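# Band a hair tie around a charger with wound cable

## Task

Get the hair tie around both the charger and the cable coiled on it, set squarely and well away from either end of the charger. Every turn of cable that was coiled on the charger at the start must still be coiled on it, with no loose loops, and the tie must pin each turn against the charger's two wide faces. At the end the charger must rest on the desk, flat on one of its wide faces.

## Robot and tools

Robot: two Doosan M1013 arms, left_arm and right_arm, each ending in a Robotiq 2F-140 gripper. The left gripper's fingers can fold at a hinge. Grips made in the outer quarter of each pad, near the fingertip, behave normally. Grips nearer the palm can fold round a part: narrow parts may be held loosely or slip out, and wide parts can be squeezed harder than asked. A left fingertip pushed into a surface also folds easily unless the fingers are fully closed. The right gripper's fingers are rigid. Cameras: cam_high, cam_low, cam_left_wrist, cam_right_wrist, all 672x504.

Frame: one scene frame, origin at table-top height midway between the nominal bases. +z is up, +x points out over the table, and left_arm is on the +y side. Image sides do not match the arm names. Calibrated bases: left_arm (-0.093, +0.518, 0) m, right_arm (+0.054, -0.523, 0) m, each rotated slightly about z. A gripper's fingers point along its own +z and open along its own y. end_effector_position is the point between the closed pads, and the fingertips reach about 33 mm past it.

Row layout, shared by execute_actions and move: 18 numbers, each in [-1, 1]. The first 9 are left_arm: dx, dy, dz, rx, ry, rz, then gripper position, force_limit, speed. The last 9 are the same for right_arm. Every row must include both arms. dx..rz are offsets, not poses, along scene axes from that arm's Hand target when the action or move begins. 1.0 means 0.6 m or 180 degrees. rx, ry, rz form one rotation vector, turned about the Hand target's position. Repeating an offset in a new action moves the arm again. Gripper position: +1 is 140 mm open, about -0.8 brings the pads together, and -1 closes until blocked. force_limit runs from -1, about 14 N, up to +1, about 58 N. A faster close grips harder. speed runs from -1, about 30 mm/s, to +1, about 250 mm/s. To leave a gripper unchanged, resend its last three numbers, because 0 is itself a command.

execute_actions(actions, cameras): actions is a list of actions. Each action is up to 15 rows, each row one 1/30 s step, and each action lasts 0.5 s, with the last row held. Every row counts from the action's start pose. With an empty list you get all images and the scene number. cameras can be ["all"], a list of names, or [].

move(target, speed, blend, stop_force, zero, blocking, cameras): straight-line paths for the grippers. target is one 18-number row, or a list of up to 15 rows, each an offset from the same starting Hand targets. speed is in m/s, 0.002 to 2, default 0.25; turning is capped at twice that in rad/s. blend, in metres, rounds corners in a list. stop_force, 10 to 80 N, ends an arm's path when the resisting push reaches it. It is unreliable when the gripper rotates or near singular poses, and it cannot sense light pushes on loose things. zero (default true) re-zeroes before the move. blocking=false returns after about 0.5 s. Moves take at most 10 s, do not avoid obstacles, and overshoot more when fast. The result adds a move: line with the ending (done, off_target, moving, held, fault) and the limits that acted (paced = clipped, held = steps withheld). Do not route a path close to an arm's own base.

Other tools: wait(seconds 0-10); stop() brakes a running move; zoom_image(camera, region [x0,y0,x1,y1], at most 504 px per side) enlarges the latest image; clear_fault(arm) clears a reported torque or force fault; read_manual gives licences; finished_scene(scene) ends the scene irreversibly.

Control facts: each step, the commanded pose is clipped to within 70 mm and 16 degrees of the measured pose. Hand target is the last commanded pose after clipping. Grippers often settle short of it; send the remaining gap as a new offset. To stop an arm pressing on something, command a pose back past its gripper. Sending all six pose numbers as 0 re-commands the current Hand target.

Results: positions in m, quat_wxyz, velocities, Joint positions and torques, External joint torques, Flange force in the gripper's own axes, gripper object_status and position_measured. object_status: 0 moving, 1 blocked while opening, 2 blocked while closing (check for 2 after closing on a part), 3 at target or pads touching. position_measured is in counts: 3 fully open, 75 about 100 mm, 139 about 60 mm, 200 about 20 mm, 230 pads touching. To grip harder, raise force_limit and nudge position, for example -1 to -0.98. To soften a grip, open and close again slowly. The MOTOR HOT line warns of overheating, and an over-temperature stop lasts 30-60 s.

Faults: a torque fault (joint load limits 302/302/142/40/40/40 N m) or a force fault (144 N net) halts the arm until clear_fault is called. Even a slight overshoot into a firm contact can cause one. Approach slowly with a small stop_force, and leave stop_force out when backing away.

Avoid: drops, releasing parts while they move, hard hits on the table or fixed objects, pressing the arms together or closing one gripper on the other's fingers (this can end the scene), heavy twisting or leverage on a gripper, and anything leaving the table. Thinking time counts as robot time.

Each tool is called after "Emit:" by a JSON object that holds its "op" and its "data".

## Session

Scene 1 is done. Looking at scene 2.

Emit:
{"op": "execute_actions", "data": {"actions": []}}

Scene clock: 0.00 s.
left_arm: end_effector_position=(+0.4599, -0.0621, +0.1953) position_measured=3 object_status=3 end_effector_quat_wxyz=(+0.049, +0.918, -0.338, +0.201) | right_arm: end_effector_position=(+0.8943, -0.6769, +0.2500) position_measured=3 object_status=3 end_effector_quat_wxyz=(-0.025, +0.948, -0.302, +0.097)
Joint positions: left_arm=[-0.946 0.277 1.757 0.189 0.719 1.254] | right_arm=[-0.262 0.41 1.423 0.041 1.11 1.937]
Joint velocities: within noise
Joint torques (N m): no reading
External joint torques (N m): no reading
Flange force (N): no reading
Hand target: left_arm +0.4599, -0.0621, +0.1953; +0.049, +0.918, -0.338, +0.201 | right_arm +0.8943, -0.6769, +0.2500; -0.025, +0.948, -0.302, +0.097
Tool commands: left_gripper/position=+1.0 left_gripper/force_limit=+1.0 left_gripper/speed=+1.0 right_gripper/position=+1.0 right_gripper/force_limit=+1.0 right_gripper/speed=+1.0

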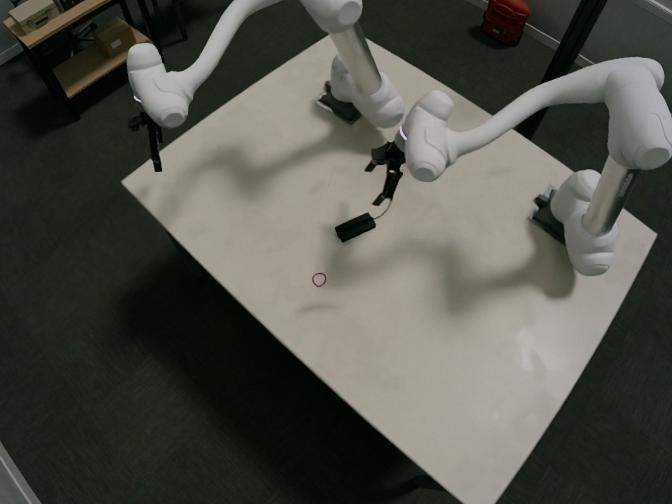

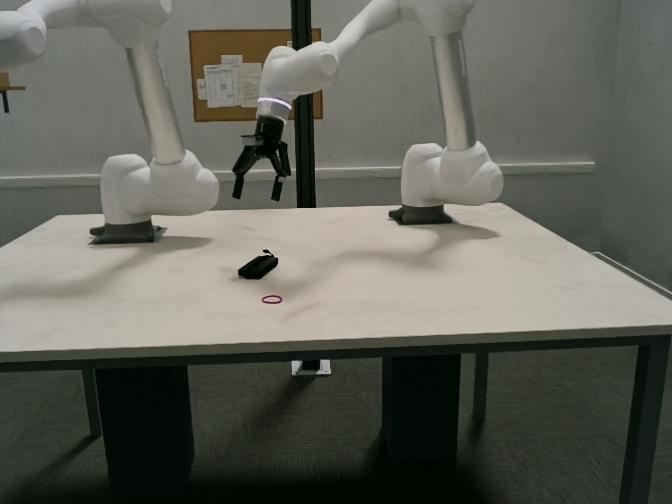

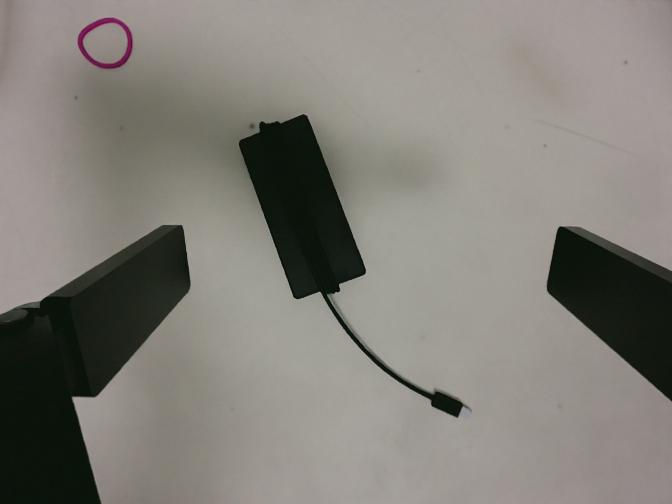

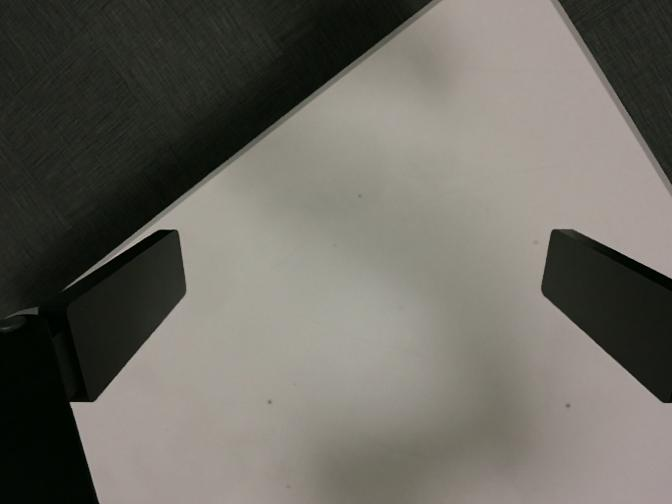

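Emit:
{"op": "zoom_image", "data": {"camera": "cam_left_wrist", "region": [40, 0, 200, 120]}}

Emit:
{"op": "zoom_image", "data": {"camera": "cam_left_wrist", "region": [220, 100, 490, 430]}}

Emit:
{"op": "zoom_image", "data": {"camera": "cam_high", "region": [290, 180, 430, 300]}}

Scaled by 3.150 from the camera's 672x504 image, which has a finer 960x720 frame.

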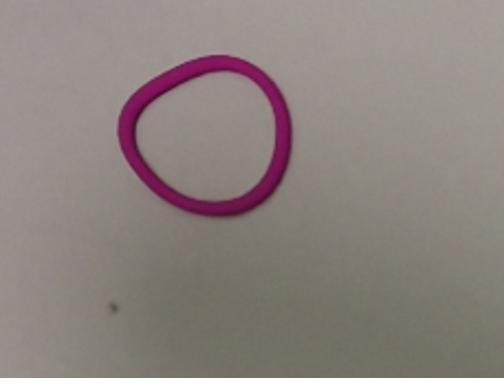

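Scaled by 1.527 from the camera's 672x504 image, which has a finer 960x720 frame.

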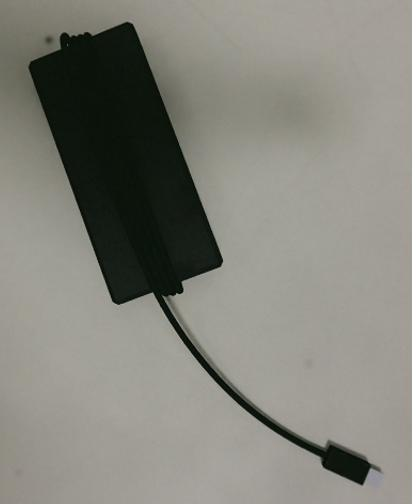

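Scaled by 3.600 from the camera's 672x504 image, which has a finer 960x720 frame.

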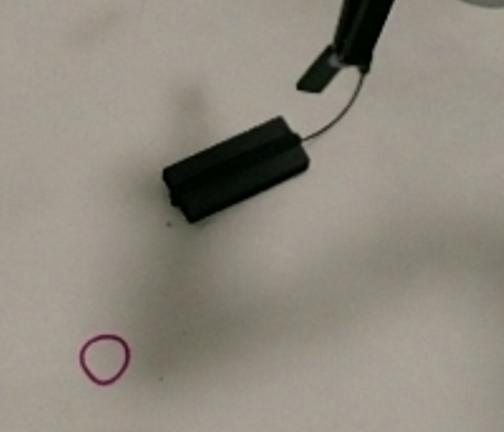

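Emit:
{"op": "move", "data": {"target": [-0.1615,0.4202,0.0962,-0.2215,-0.2945,0.0401,-0.466,0,0, -0.148,0.975,-0.0833,-0.0503,0.0513,0.5277,-0.389,0,0], "speed": 0.35}}

Scene clock: 87.87 s.
left_arm: end_effector_position=(+0.3630, +0.1900, +0.2531) position_measured=188 object_status=3 end_effector_quat_wxyz=(+0.183, +0.683, -0.183, +0.683) | right_arm: end_effector_position=(+0.8056, -0.0919, +0.2001) position_measured=178 object_status=3 end_effector_quat_wxyz=(-0.001, +0.866, +0.500, +0.000)
Joint positions: left_arm=[-0.958 0.036 2.724 2.723 1.219 -1.418] | right_arm=[0.454 0.554 1.284 0.001 1.304 1.004]
Joint torques (N m): left_arm=[4.54 -25.76 -20.53 -1.03 3 0.31] | right_arm=[-3.17 -92.98 -41.47 4.59 0.34 0.44]
External joint torques (N m): left_arm=[-4.55 2.05 0.42 -0.07 -0.23 -0.31] | right_arm=[3.09 -2.45 0.69 -0.39 -0.4 -0.44]
Flange force (N): left_arm=[-7.5 18.5 -5.1] | right_arm=[-3.7 -5.7 0.3]
Hand target: left_arm +0.3630, +0.1900, +0.2531; +0.183, +0.683, -0.183, +0.683 | right_arm +0.8055, -0.0919, +0.2000; -0.001, +0.866, +0.500, +0.000
Off the commanded pose: left_arm 0.000 m, 0 deg | right_arm 0.000 m, 0 deg.
move: done

Emit:
{"op": "move", "data": {"target": [0,0,0,0,0,0,-0.466,0,0, -0.0153,0.108,-0.1167,0,0,0,-0.389,0,0], "speed": 0.2, "cameras": ["cam_right_wrist"]}}

Emit:
{"op": "zoom_image", "data": {"camera": "cam_right_wrist", "region": [200, 100, 450, 280]}}

Scene clock: 92.20 s.
left_arm: end_effector_position=(+0.3630, +0.1900, +0.2531) position_measured=188 object_status=3 end_effector_quat_wxyz=(+0.183, +0.683, -0.183, +0.683) | right_arm: end_effector_position=(+0.7963, -0.0270, +0.1300) position_measured=178 object_status=3 end_effector_quat_wxyz=(-0.001, +0.866, +0.500, +0.000)
Joint positions: left_arm=[-0.958 0.036 2.724 2.723 1.219 -1.418] | right_arm=[0.524 0.632 1.287 0.001 1.223 1.073]
Joint torques (N m): left_arm=[4.85 -25.98 -20.29 -1.05 3.06 0.3] | right_arm=[-3 -98.53 -40.45 4.47 0.4 0.41]
External joint torques (N m): left_arm=[-4.87 2.26 0.1 -0.04 -0.28 -0.3] | right_arm=[3.27 -3.04 0.6 -0.35 -0.45 -0.41]
Flange force (N): left_arm=[-7.8 19.9 -4.7] | right_arm=[-4.7 -5.9 -0.5]
Hand target: left_arm +0.3630, +0.1900, +0.2531; +0.183, +0.683, -0.183, +0.683 | right_arm +0.7964, -0.0271, +0.1300; -0.001, +0.866, +0.500, +0.000
Off the commanded pose: left_arm 0.000 m, 0 deg | right_arm 0.000 m, 0 deg.
move: done
Images, in order (width x height): cam_right_wrist 672x504.

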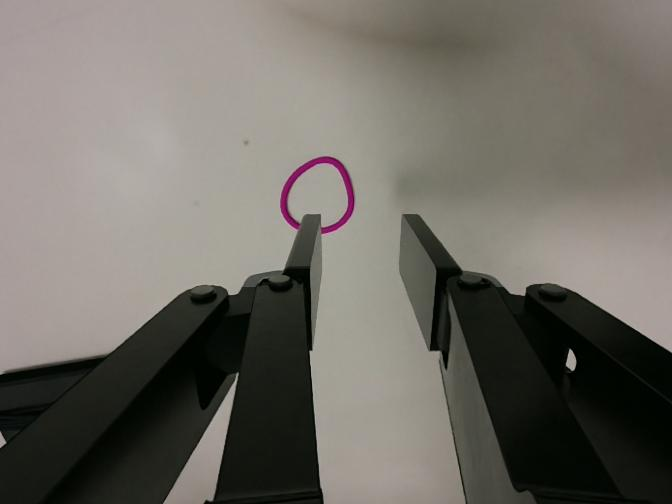

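Scaled by 2.016 from the camera's 672x504 image, which has a finer 960x720 frame.

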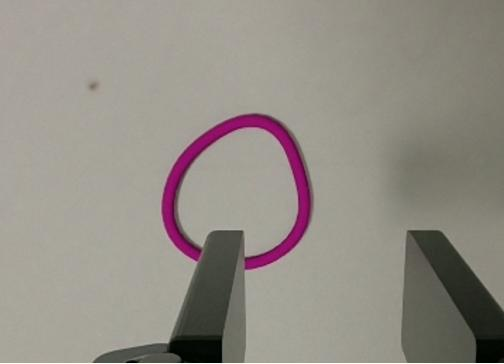

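Emit:
{"op": "move", "data": {"target": [0,0,0,0,0,0,-0.466,0,0, 0.00117,0.0070,-0.1433,0,0,0,-0.389,0,0], "speed": 0.12, "cameras": ["cam_right_wrist"]}}

Emit:
{"op": "move", "data": {"target": [0,0,0,0,0,0,-0.466,0,0, 0,0,-0.0133,0,0,0,-0.389,0,0], "speed": 0.004, "stop_force": 10, "cameras": ["cam_right_wrist"]}}

Scene clock: 117.77 s.
left_arm: end_effector_position=(+0.3630, +0.1900, +0.2531) position_measured=188 object_status=3 end_effector_quat_wxyz=(+0.183, +0.683, -0.183, +0.683) | right_arm: end_effector_position=(+0.7970, -0.0229, +0.0439) position_measured=178 object_status=3 end_effector_quat_wxyz=(-0.001, +0.866, +0.500, +0.000)
Joint positions: left_arm=[-0.958 0.036 2.724 2.723 1.219 -1.418] | right_arm=[0.527 0.693 1.348 0.001 1.101 1.076]
Joint torques (N m): left_arm=[4.08 -26.35 -20.27 -1 2.99 0.34] | right_arm=[-3.33 -101.51 -38.22 4.27 0.34 0.46]
External joint torques (N m): left_arm=[-4.05 2.32 0.17 -0.08 -0.21 -0.34] | right_arm=[3.3 -3.32 0.35 -0.37 -0.39 -0.46]
Flange force (N): left_arm=[-8.4 16.8 -3.5] | right_arm=[-4.1 -5.6 -1.7]
Hand target: left_arm +0.3630, +0.1900, +0.2531; +0.183, +0.683, -0.183, +0.683 | right_arm +0.7971, -0.0229, +0.0440; -0.001, +0.866, +0.500, +0.000
Off the commanded pose: left_arm 0.000 m, 0 deg | right_arm 0.000 m, 0 deg.
move: done
Images, in order (width x height): cam_right_wrist 672x504.

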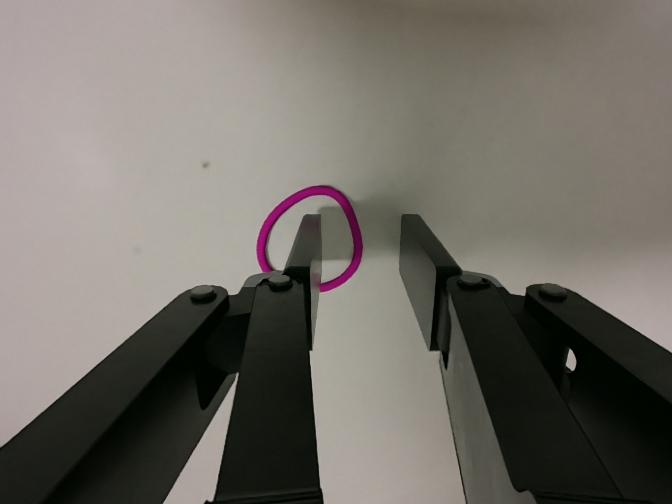

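Scene clock: 120.33 s.
left_arm: end_effector_position=(+0.3630, +0.1900, +0.2531) position_measured=188 object_status=3 end_effector_quat_wxyz=(+0.183, +0.683, -0.183, +0.683) | right_arm: end_effector_position=(+0.7971, -0.0229, +0.0361) position_measured=178 object_status=3 end_effector_quat_wxyz=(-0.001, +0.866, +0.500, +0.000)
Joint positions: left_arm=[-0.958 0.036 2.724 2.723 1.219 -1.418] | right_arm=[0.527 0.699 1.353 0.001 1.09 1.076]
Joint torques (N m): left_arm=[4.47 -26.1 -20.42 -1.08 3.03 0.41] | right_arm=[-3.22 -101.57 -37.99 4.23 0.29 0.45]
External joint torques (N m): left_arm=[-4.5 2.29 0.24 -0.01 -0.24 -0.41] | right_arm=[3.35 -3.41 0.35 -0.35 -0.34 -0.45]
Flange force (N): left_arm=[-8.4 18.1 -4.2] | right_arm=[-4.1 -5.6 -1.9]
Hand target: left_arm +0.3630, +0.1900, +0.2531; +0.183, +0.683, -0.183, +0.683 | right_arm +0.7971, -0.0229, +0.0361; -0.001, +0.866, +0.500, +0.000
Off the commanded pose: left_arm 0.000 m, 0 deg | right_arm 0.000 m, 0 deg.
move: done
Images, in order (width x height): cam_right_wrist 672x504.

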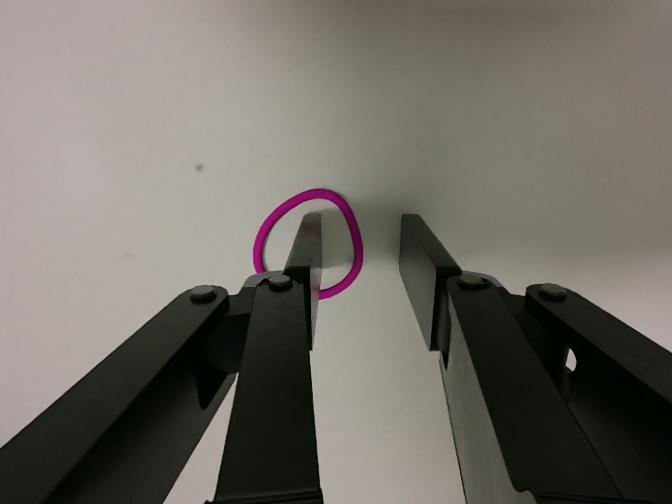

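Emit:
{"op": "move", "data": {"target": [[0,0,0,0,0,0,-0.466,0,0, 0,0,0,0,0,0,-1,0,-1],[0,0,0,0,0,0,-0.466,0,0, 0,0,0.17,0,0,0,-1,0,-1]], "speed": 0.1, "cameras": ["cam_right_wrist"]}}

Scene clock: 125.97 s.
left_arm: end_effector_position=(+0.3630, +0.1900, +0.2531) position_measured=188 object_status=3 end_effector_quat_wxyz=(+0.183, +0.683, -0.183, +0.683) | right_arm: end_effector_position=(+0.7971, -0.0229, +0.1382) position_measured=228 object_status=2 end_effector_quat_wxyz=(-0.001, +0.866, +0.500, +0.000)
Joint positions: left_arm=[-0.958 0.036 2.724 2.723 1.219 -1.418] | right_arm=[0.527 0.632 1.271 0.001 1.239 1.077]
Joint torques (N m): left_arm=[4.73 -26.2 -20.43 -1.1 3.02 0.37] | right_arm=[-3.27 -98.88 -40.64 4.45 0.33 0.46]
External joint torques (N m): left_arm=[-4.76 2.27 0.31 0.03 -0.24 -0.37] | right_arm=[3.12 -2.78 0.56 -0.32 -0.38 -0.46]
Flange force (N): left_arm=[-8.4 19.0 -4.7] | right_arm=[-4.3 -5.4 -0.4]
Hand target: left_arm +0.3630, +0.1900, +0.2531; +0.183, +0.683, -0.183, +0.683 | right_arm +0.7971, -0.0229, +0.1381; -0.001, +0.866, +0.500, +0.000
Off the commanded pose: left_arm 0.000 m, 0 deg | right_arm 0.000 m, 0 deg.
move: done
Images, in order (width x height): cam_right_wrist 672x504.

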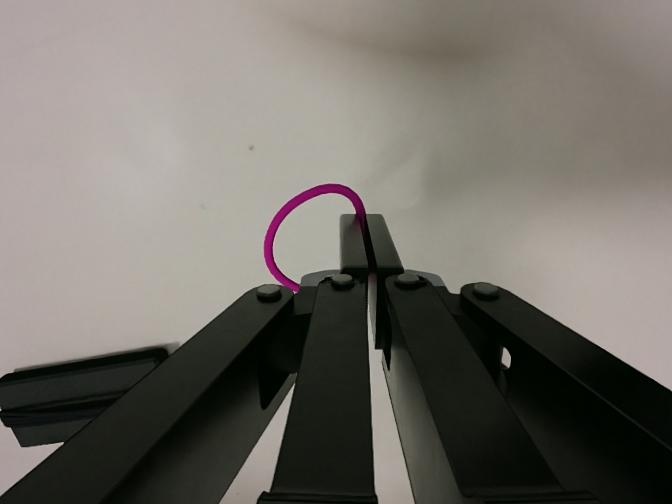

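Emit:
{"op": "move", "data": {"target": [0,0,0,0,0,0,-0.466,0,0, -0.3768,0.0965,0.1867,0.433,-0.25,0,-1,0,-1], "speed": 0.2, "cameras": ["cam_right_wrist","cam_left_wrist","cam_low"]}}

Scene clock: 144.70 s.
left_arm: end_effector_position=(+0.3630, +0.1900, +0.2531) position_measured=188 object_status=3 end_effector_quat_wxyz=(+0.183, +0.683, -0.183, +0.683) | right_arm: end_effector_position=(+0.5710, +0.0350, +0.2501) position_measured=228 object_status=2 end_effector_quat_wxyz=(-0.354, +0.612, +0.354, +0.612)
Joint positions: left_arm=[-0.958 0.036 2.724 2.723 1.219 -1.418] | right_arm=[0.551 0.298 2.362 2.62 1.145 -1.338]
Joint torques (N m): left_arm=[4.47 -25.85 -20.17 -1.04 3 0.38] | right_arm=[-3 -52.77 -24.02 -0.74 3.08 0.44]
External joint torques (N m): left_arm=[-4.53 1.99 -0.04 -0.04 -0.21 -0.39] | right_arm=[2.93 -1.74 0.02 -0.41 -0.37 -0.44]
Flange force (N): left_arm=[-7.2 18.4 -4.3] | right_arm=[3.9 -6.3 1.2]
Hand target: left_arm +0.3630, +0.1900, +0.2531; +0.183, +0.683, -0.183, +0.683 | right_arm +0.5710, +0.0350, +0.2501; -0.354, +0.612, +0.354, +0.612
Off the commanded pose: left_arm 0.000 m, 0 deg | right_arm 0.000 m, 0 deg.
move: done
Images, in order (width x height): cam_low 672x504, cam_left_wrist 672x504, cam_right_wrist 672x504.

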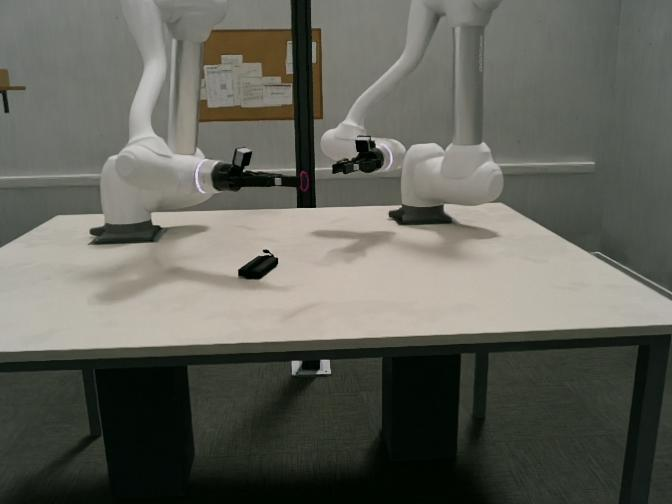

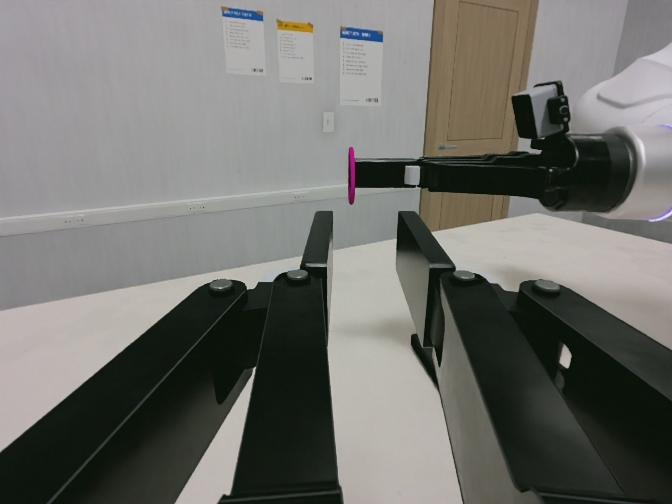

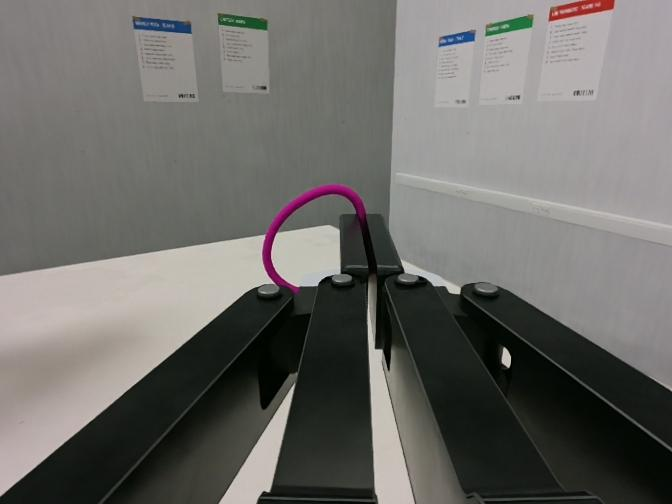

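Emit:
{"op": "move", "data": {"target": [0.2768,-0.1527,0,0,0,0,-0.466,0,0, 0,0,0,0,0,0,-1,0,-1], "speed": 0.1, "cameras": ["cam_right_wrist","cam_left_wrist"]}}

Emit:
{"op": "zoom_image", "data": {"camera": "cam_left_wrist", "region": [260, 100, 480, 300]}}

Emit:
{"op": "zoom_image", "data": {"camera": "cam_right_wrist", "region": [180, 130, 430, 350]}}

Scene clock: 169.70 s.
left_arm: end_effector_position=(+0.5291, +0.0984, +0.2531) position_measured=188 object_status=3 end_effector_quat_wxyz=(+0.183, +0.683, -0.183, +0.683) | right_arm: end_effector_position=(+0.5710, +0.0350, +0.2501) position_measured=228 object_status=2 end_effector_quat_wxyz=(-0.354, +0.612, +0.354, +0.612)
Joint positions: left_arm=[-0.773 0.265 2.403 2.909 1.108 -1.465] | right_arm=[0.551 0.298 2.362 2.62 1.145 -1.338]
Joint torques (N m): left_arm=[4.77 -53.01 -23.4 -1.62 3.06 0.34] | right_arm=[-3.28 -53.26 -23.99 -0.79 3.05 0.46]
External joint torques (N m): left_arm=[-4.88 2.29 0.24 -0.04 -0.25 -0.34] | right_arm=[3.29 -1.25 -0.01 -0.37 -0.33 -0.46]
Flange force (N): left_arm=[-4.6 11.4 -0.2] | right_arm=[2.9 -6.9 2.1]
Hand target: left_arm +0.5291, +0.0984, +0.2531; +0.183, +0.683, -0.183, +0.683 | right_arm +0.5710, +0.0350, +0.2501; -0.354, +0.612, +0.354, +0.612
Off the commanded pose: left_arm 0.000 m, 0 deg | right_arm 0.000 m, 0 deg.
move: done
Images, in order (width x height): cam_left_wrist 672x504, cam_right_wrist 672x504.

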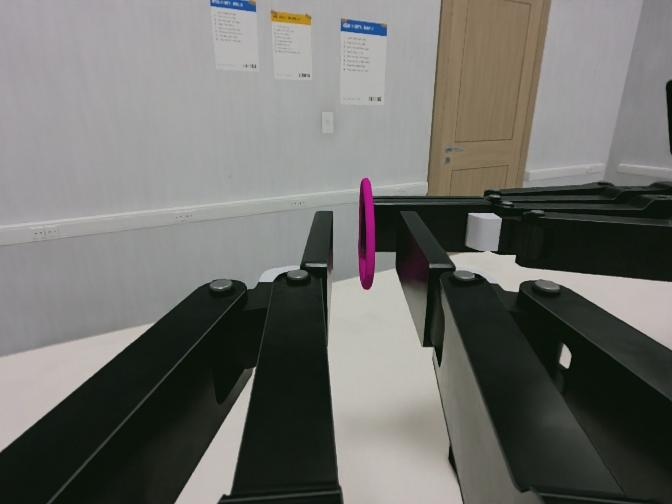

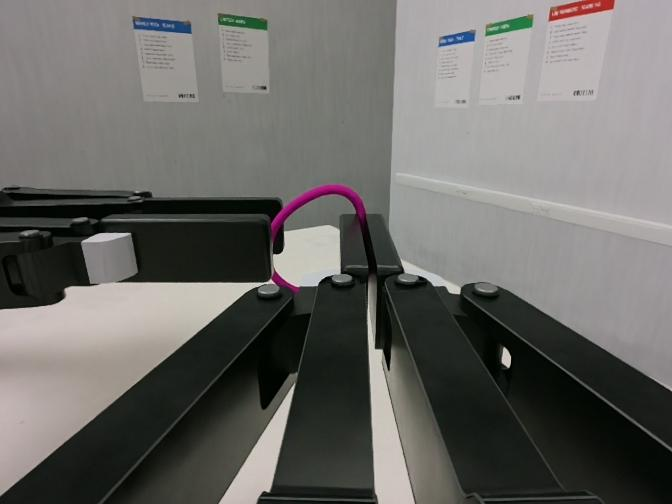

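Scaled by 2.291 from the camera's 672x504 image, which has a finer 960x720 frame.

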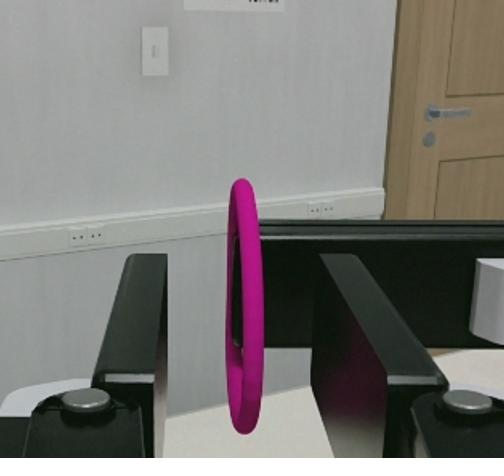

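Scaled by 2.016 from the camera's 672x504 image, which has a finer 960x720 frame.

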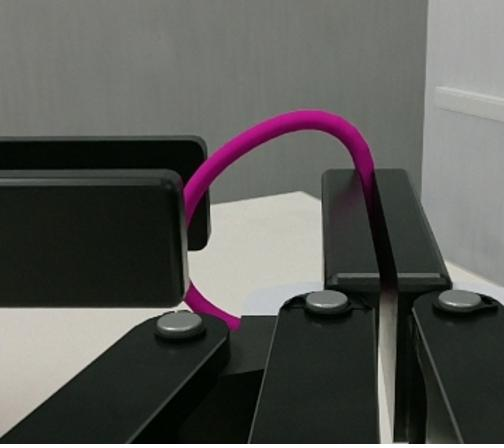

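Emit:
{"op": "move", "data": {"target": [[0.00433,-0.0025,0,0,0,0,-0.466,0,0, 0,0,0,0,0,0,-1,0,-1],[0.00433,-0.0025,0,0,0,0,-1,0,-1, 0,0,0,0,0,0,-1,0,-1]], "speed": 0.05, "cameras": ["cam_right_wrist","cam_left_wrist"]}}

Emit:
{"op": "zoom_image", "data": {"camera": "cam_left_wrist", "region": [260, 100, 480, 300]}}

Emit:
{"op": "zoom_image", "data": {"camera": "cam_right_wrist", "region": [180, 130, 430, 350]}}

Scene clock: 180.37 s.
left_arm: end_effector_position=(+0.5317, +0.0969, +0.2531) position_measured=228 object_status=0 end_effector_quat_wxyz=(+0.183, +0.683, -0.183, +0.683) | right_arm: end_effector_position=(+0.5710, +0.0350, +0.2501) position_measured=228 object_status=2 end_effector_quat_wxyz=(-0.354, +0.612, +0.354, +0.612)
Joint positions: left_arm=[-0.772 0.269 2.397 2.911 1.106 -1.465] | right_arm=[0.551 0.298 2.362 2.62 1.145 -1.338]
Joint torques (N m): left_arm=[4.78 -53.14 -23.46 -1.65 3.07 0.38] | right_arm=[-3.35 -53.24 -24.04 -0.78 3.05 0.46]
External joint torques (N m): left_arm=[-4.76 2.2 0.45 -0.03 -0.28 -0.38] | right_arm=[3.26 -1.53 0.02 -0.36 -0.33 -0.46]
Flange force (N): left_arm=[-4.4 10.9 -0.5] | right_arm=[3.4 -7.0 1.8]
Hand target: left_arm +0.5317, +0.0969, +0.2531; +0.183, +0.683, -0.183, +0.683 | right_arm +0.5710, +0.0350, +0.2501; -0.354, +0.612, +0.354, +0.612
Off the commanded pose: left_arm 0.000 m, 0 deg | right_arm 0.000 m, 0 deg.
move: done
Images, in order (width x height): cam_left_wrist 672x504, cam_right_wrist 672x504.

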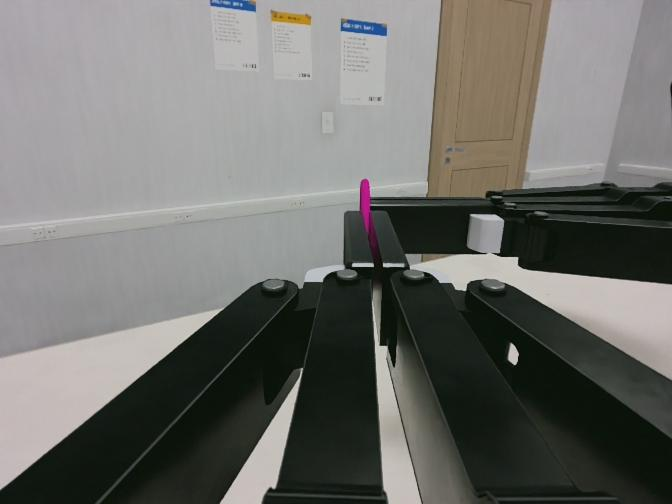

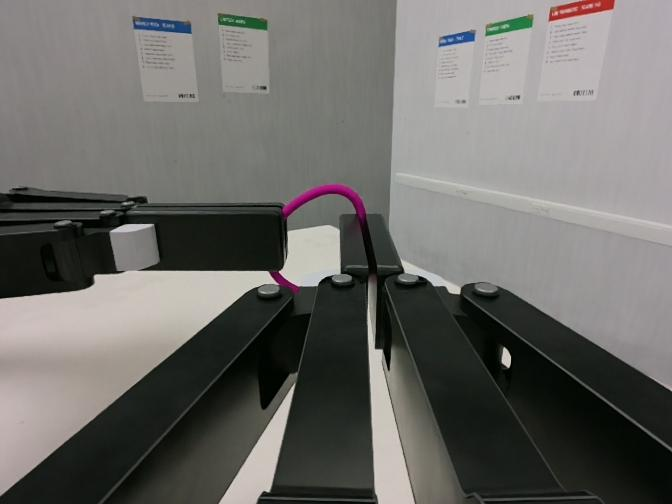

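Scaled by 2.291 from the camera's 672x504 image, which has a finer 960x720 frame.

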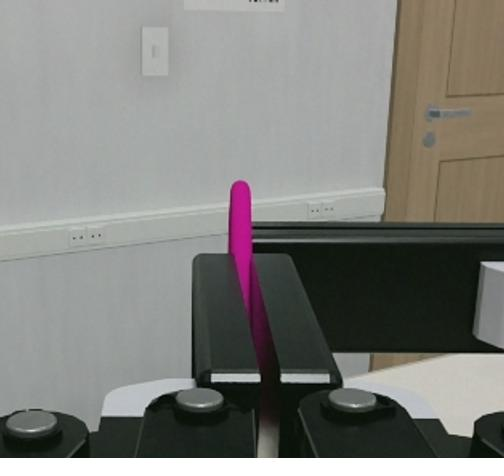

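Scaled by 2.016 from the camera's 672x504 image, which has a finer 960x720 frame.

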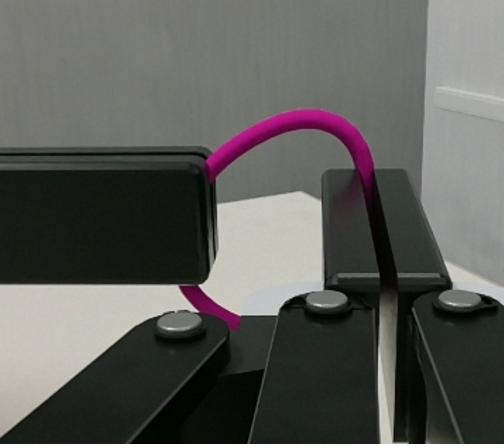

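Emit:
{"op": "move", "data": {"target": [[0,0,0,0,0,0,-1,0,-1, 0,0,0,0,0,0,-0.62,0,-1],[0,0,0,0,0,0,-1,0,-1, -0.01167,-0.0202,0,0,0,0,-0.62,0,-1],[0,0,0,0,0,0,-1,0,-1, -0.01167,-0.0202,0,0,0,0,-0.99,-1,-0.5],[0,0,0,0,0,0,-1,0,-1, -0.03477,-0.00687,0.00167,0,0,0,-0.99,-1,-0.5]], "speed": 0.06, "cameras": ["cam_right_wrist","cam_left_wrist"]}}

Emit:
{"op": "zoom_image", "data": {"camera": "cam_left_wrist", "region": [260, 100, 480, 300]}}

Emit:
{"op": "zoom_image", "data": {"camera": "cam_right_wrist", "region": [230, 130, 480, 350]}}

Scene clock: 203.83 s.
left_arm: end_effector_position=(+0.5317, +0.0969, +0.2531) position_measured=228 object_status=2 end_effector_quat_wxyz=(+0.183, +0.683, -0.183, +0.683) | right_arm: end_effector_position=(+0.5501, +0.0309, +0.2511) position_measured=232 object_status=3 end_effector_quat_wxyz=(-0.354, +0.612, +0.354, +0.612)
Joint positions: left_arm=[-0.772 0.269 2.397 2.911 1.106 -1.465] | right_arm=[0.57 0.275 2.396 2.643 1.151 -1.352]
Joint torques (N m): left_arm=[4.25 -52.8 -23.58 -1.64 3.06 0.36] | right_arm=[-3.02 -50.3 -23.47 -0.8 3.04 0.46]
External joint torques (N m): left_arm=[-4.25 1.86 0.52 -0.04 -0.27 -0.37] | right_arm=[3.09 -1.73 -0.1 -0.38 -0.31 -0.46]
Flange force (N): left_arm=[-3.7 9.7 -0.8] | right_arm=[4.0 -6.9 1.6]
Hand target: left_arm +0.5317, +0.0969, +0.2531; +0.183, +0.683, -0.183, +0.683 | right_arm +0.5501, +0.0309, +0.2511; -0.354, +0.612, +0.354, +0.612
Off the commanded pose: left_arm 0.000 m, 0 deg | right_arm 0.000 m, 0 deg.
move: done
Images, in order (width x height): cam_left_wrist 672x504, cam_right_wrist 672x504.

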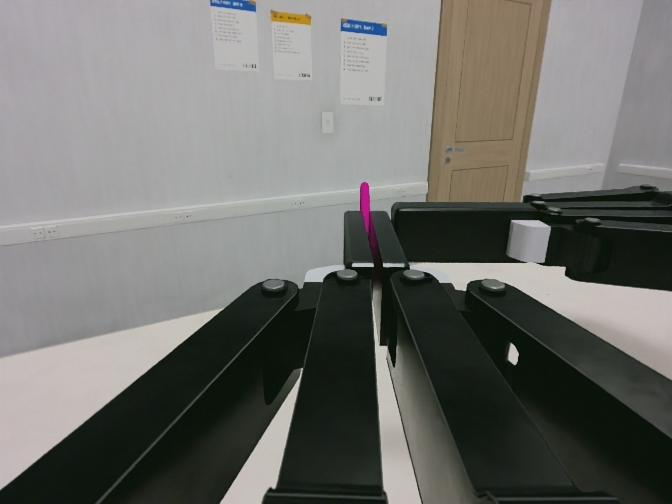

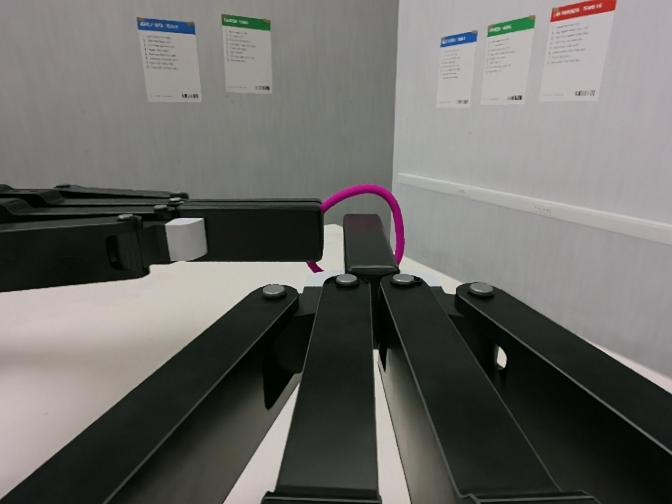

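Scaled by 2.291 from the camera's 672x504 image, which has a finer 960x720 frame.

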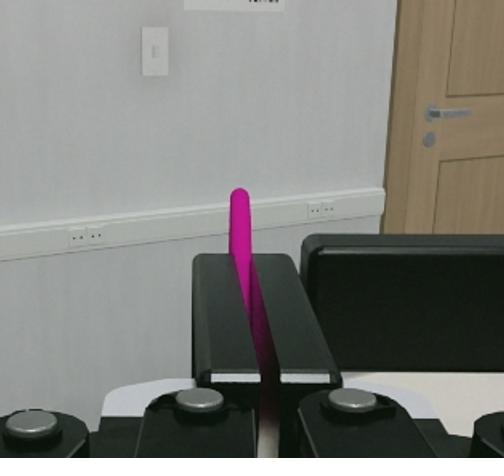

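Scaled by 2.016 from the camera's 672x504 image, which has a finer 960x720 frame.

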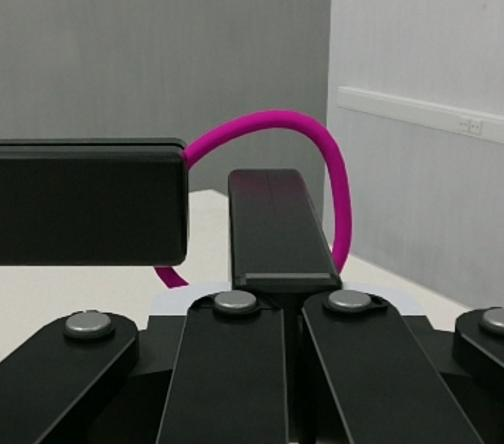

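Emit:
{"op": "move", "data": {"target": [[0,0,0,0,0,0,-1,0,-1, 0.02167,0.03753,0,0,0,0,-0.99,-1,-0.5],[0,0,0,0,0,0,-1,0,-1, 0.02888,0.03337,0,0,0,0,-0.99,-1,-0.5]], "speed": 0.05, "cameras": ["cam_right_wrist","cam_left_wrist"]}}

Emit:
{"op": "zoom_image", "data": {"camera": "cam_left_wrist", "region": [260, 100, 480, 300]}}

Emit:
{"op": "zoom_image", "data": {"camera": "cam_right_wrist", "region": [230, 130, 480, 350]}}

Scene clock: 229.33 s.
left_arm: end_effector_position=(+0.5317, +0.0969, +0.2531) position_measured=228 object_status=2 end_effector_quat_wxyz=(+0.183, +0.683, -0.183, +0.683) | right_arm: end_effector_position=(+0.5674, +0.0510, +0.2511) position_measured=232 object_status=3 end_effector_quat_wxyz=(-0.354, +0.612, +0.354, +0.612)
Joint positions: left_arm=[-0.772 0.269 2.397 2.911 1.106 -1.465] | right_arm=[0.586 0.303 2.349 2.655 1.131 -1.349]
Joint torques (N m): left_arm=[4.81 -53.23 -23.54 -1.55 3.08 0.39] | right_arm=[-3.34 -53.77 -24.21 -0.87 3.08 0.43]
External joint torques (N m): left_arm=[-4.87 2.2 0.52 -0.11 -0.28 -0.39] | right_arm=[3.29 -1.64 -0.05 -0.38 -0.35 -0.43]
Flange force (N): left_arm=[-4.4 11.3 -0.7] | right_arm=[3.7 -6.9 1.6]
Hand target: left_arm +0.5317, +0.0969, +0.2531; +0.183, +0.683, -0.183, +0.683 | right_arm +0.5674, +0.0509, +0.2511; -0.354, +0.612, +0.354, +0.612
Off the commanded pose: left_arm 0.000 m, 0 deg | right_arm 0.000 m, 0 deg.
move: done
Images, in order (width x height): cam_left_wrist 672x504, cam_right_wrist 672x504.

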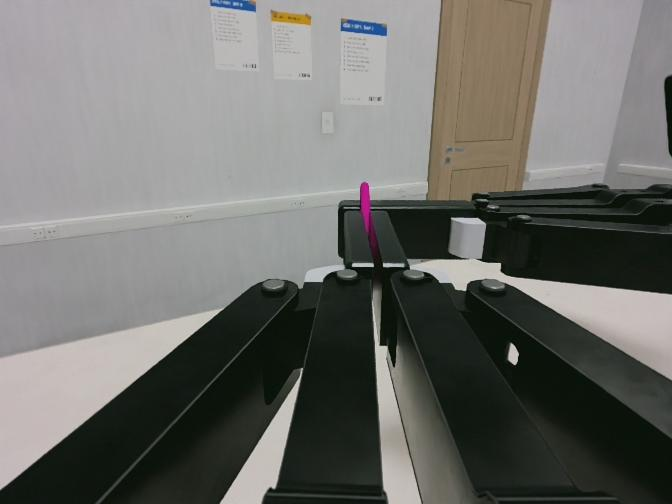

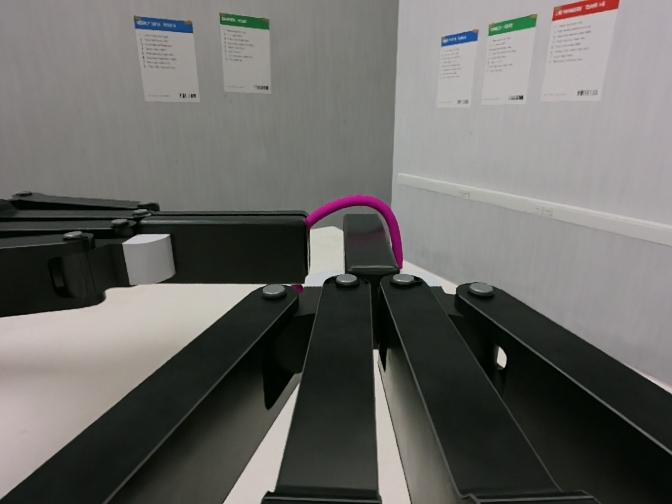

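Scaled by 2.291 from the camera's 672x504 image, which has a finer 960x720 frame.

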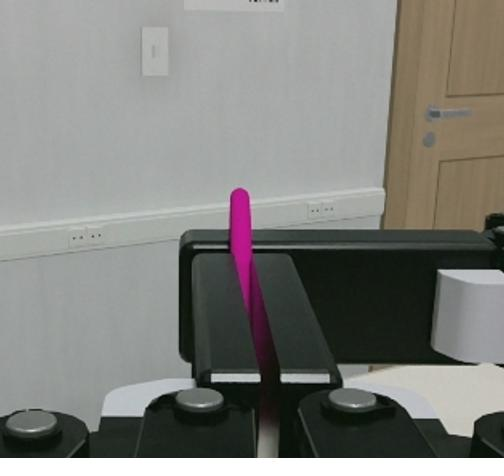

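Scaled by 2.016 from the camera's 672x504 image, which has a finer 960x720 frame.

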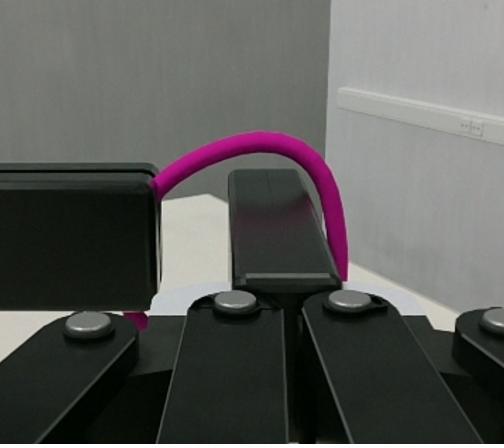

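Emit:
{"op": "move", "data": {"target": [0,0,0,0,0,0,-1,0,-1, 0.00924,-0.00533,0,0,0,0,-0.363,0,-1], "speed": 0.01, "cameras": ["cam_right_wrist","cam_left_wrist"]}}

Emit:
{"op": "zoom_image", "data": {"camera": "cam_left_wrist", "region": [260, 100, 480, 300]}}

Emit:
{"op": "zoom_image", "data": {"camera": "cam_right_wrist", "region": [230, 130, 480, 350]}}

Scene clock: 234.97 s.
left_arm: end_effector_position=(+0.5317, +0.0969, +0.2531) position_measured=228 object_status=2 end_effector_quat_wxyz=(+0.183, +0.683, -0.183, +0.683) | right_arm: end_effector_position=(+0.5730, +0.0477, +0.2511) position_measured=175 object_status=0 end_effector_quat_wxyz=(-0.354, +0.612, +0.354, +0.612)
Joint positions: left_arm=[-0.772 0.269 2.397 2.911 1.106 -1.465] | right_arm=[0.573 0.306 2.344 2.641 1.132 -1.342]
Joint torques (N m): left_arm=[5.22 -52.02 -22.85 -1.85 2.5 0.31] | right_arm=[-2.46 -55.1 -24.59 -0.98 3.56 0.44]
External joint torques (N m): left_arm=[-5.39 1.51 -0.14 0.19 0.28 -0.31] | right_arm=[2.52 -0.38 0.31 -0.26 -0.85 -0.44]
Flange force (N): left_arm=[-4.1 12.0 -0.8] | right_arm=[2.0 -5.5 2.0]
Hand target: left_arm +0.5317, +0.0969, +0.2531; +0.183, +0.683, -0.183, +0.683 | right_arm +0.5730, +0.0477, +0.2511; -0.354, +0.612, +0.354, +0.612
Off the commanded pose: left_arm 0.000 m, 0 deg | right_arm 0.000 m, 0 deg.
move: done
Images, in order (width x height): cam_left_wrist 672x504, cam_right_wrist 672x504.

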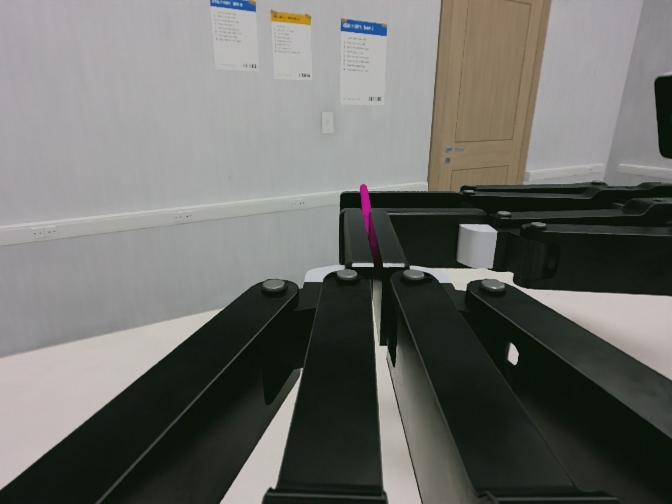

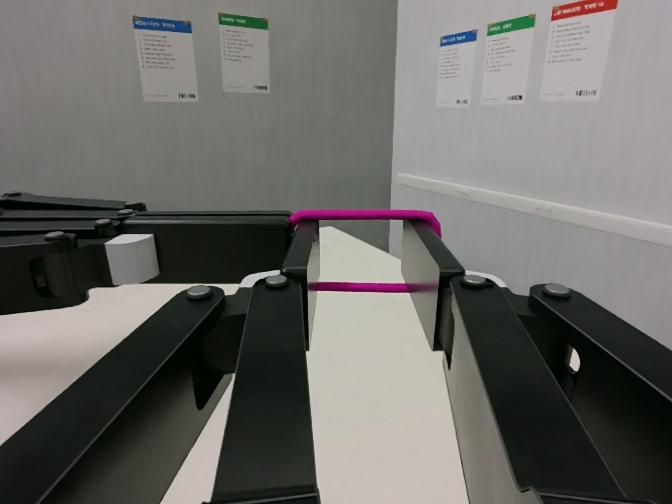

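Scaled by 2.291 from the camera's 672x504 image, which has a finer 960x720 frame.

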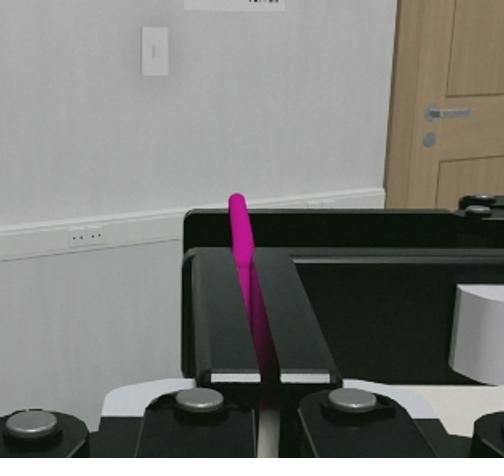

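Scaled by 2.016 from the camera's 672x504 image, which has a finer 960x720 frame.

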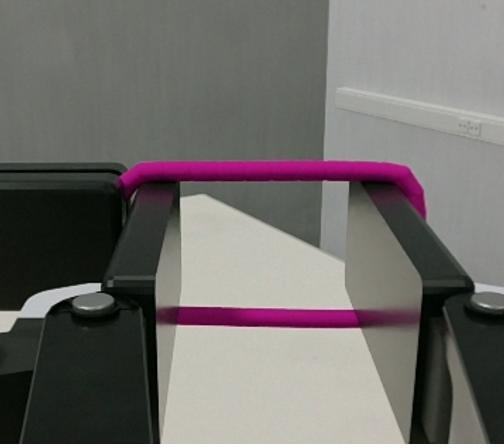

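Emit:
{"op": "move", "data": {"target": [[0,0,0,0,0,0,-0.5,0,-1, 0,0,0,0,0,0,-0.363,0,-1],[-0.1443,0.0833,0,0,0,0,-0.5,0,-1, 0,0,0,0,0,0,-0.363,0,-1]], "speed": 0.08, "cameras": ["cam_right_wrist","cam_left_wrist"]}}

Emit:
{"op": "zoom_image", "data": {"camera": "cam_left_wrist", "region": [260, 100, 480, 300]}}

Emit:
{"op": "zoom_image", "data": {"camera": "cam_right_wrist", "region": [230, 130, 480, 350]}}

Scene clock: 242.03 s.
left_arm: end_effector_position=(+0.4451, +0.1469, +0.2531) position_measured=192 object_status=3 end_effector_quat_wxyz=(+0.183, +0.683, -0.183, +0.683) | right_arm: end_effector_position=(+0.5730, +0.0477, +0.2511) position_measured=175 object_status=3 end_effector_quat_wxyz=(-0.354, +0.612, +0.354, +0.612)
Joint positions: left_arm=[-0.836 0.156 2.572 2.848 1.172 -1.454] | right_arm=[0.573 0.306 2.344 2.641 1.132 -1.342]
Joint torques (N m): left_arm=[4.49 -39.58 -21.47 -1.29 2.99 0.31] | right_arm=[-3.22 -54.28 -24.26 -0.88 3.08 0.41]
External joint torques (N m): left_arm=[-4.45 2.41 0.6 -0.08 -0.21 -0.32] | right_arm=[3.27 -1.6 -0.09 -0.36 -0.35 -0.41]
Flange force (N): left_arm=[-6.5 13.5 -1.7] | right_arm=[3.6 -6.8 1.7]
Hand target: left_arm +0.4451, +0.1469, +0.2531; +0.183, +0.683, -0.183, +0.683 | right_arm +0.5730, +0.0477, +0.2511; -0.354, +0.612, +0.354, +0.612
Off the commanded pose: left_arm 0.000 m, 0 deg | right_arm 0.000 m, 0 deg.
move: done
Images, in order (width x height): cam_left_wrist 672x504, cam_right_wrist 672x504.

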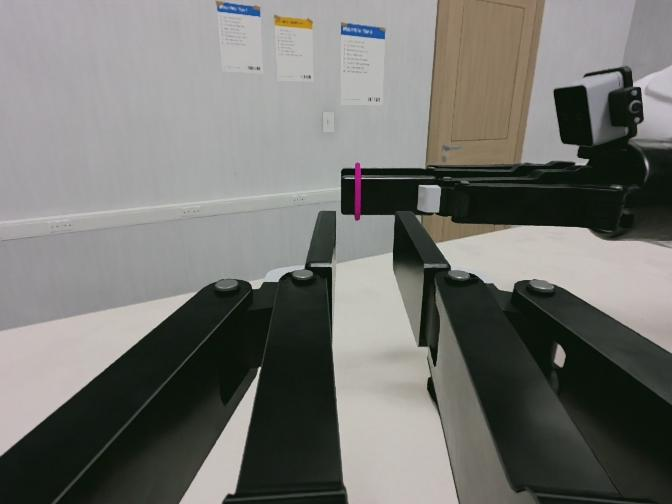

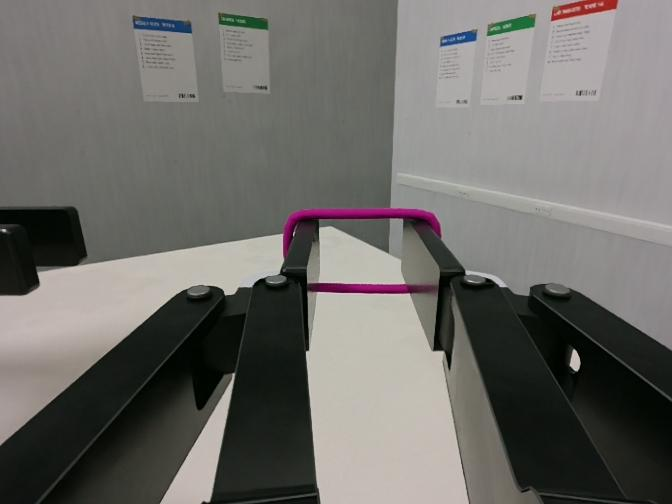

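Scaled by 2.291 from the camera's 672x504 image, which has a finer 960x720 frame.

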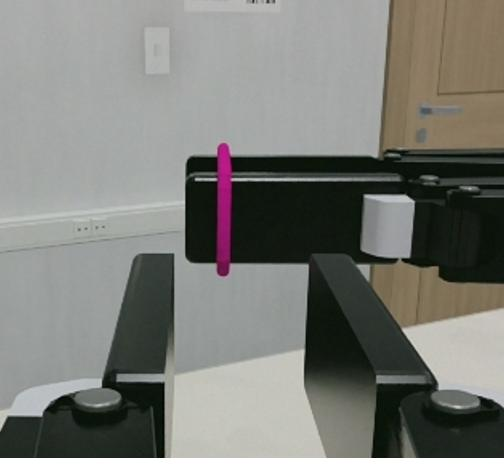

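Scaled by 2.016 from the camera's 672x504 image, which has a finer 960x720 frame.

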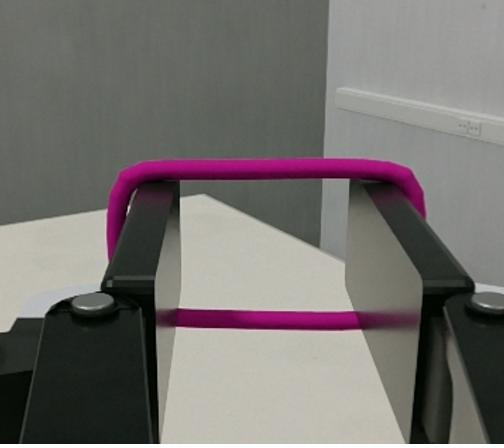

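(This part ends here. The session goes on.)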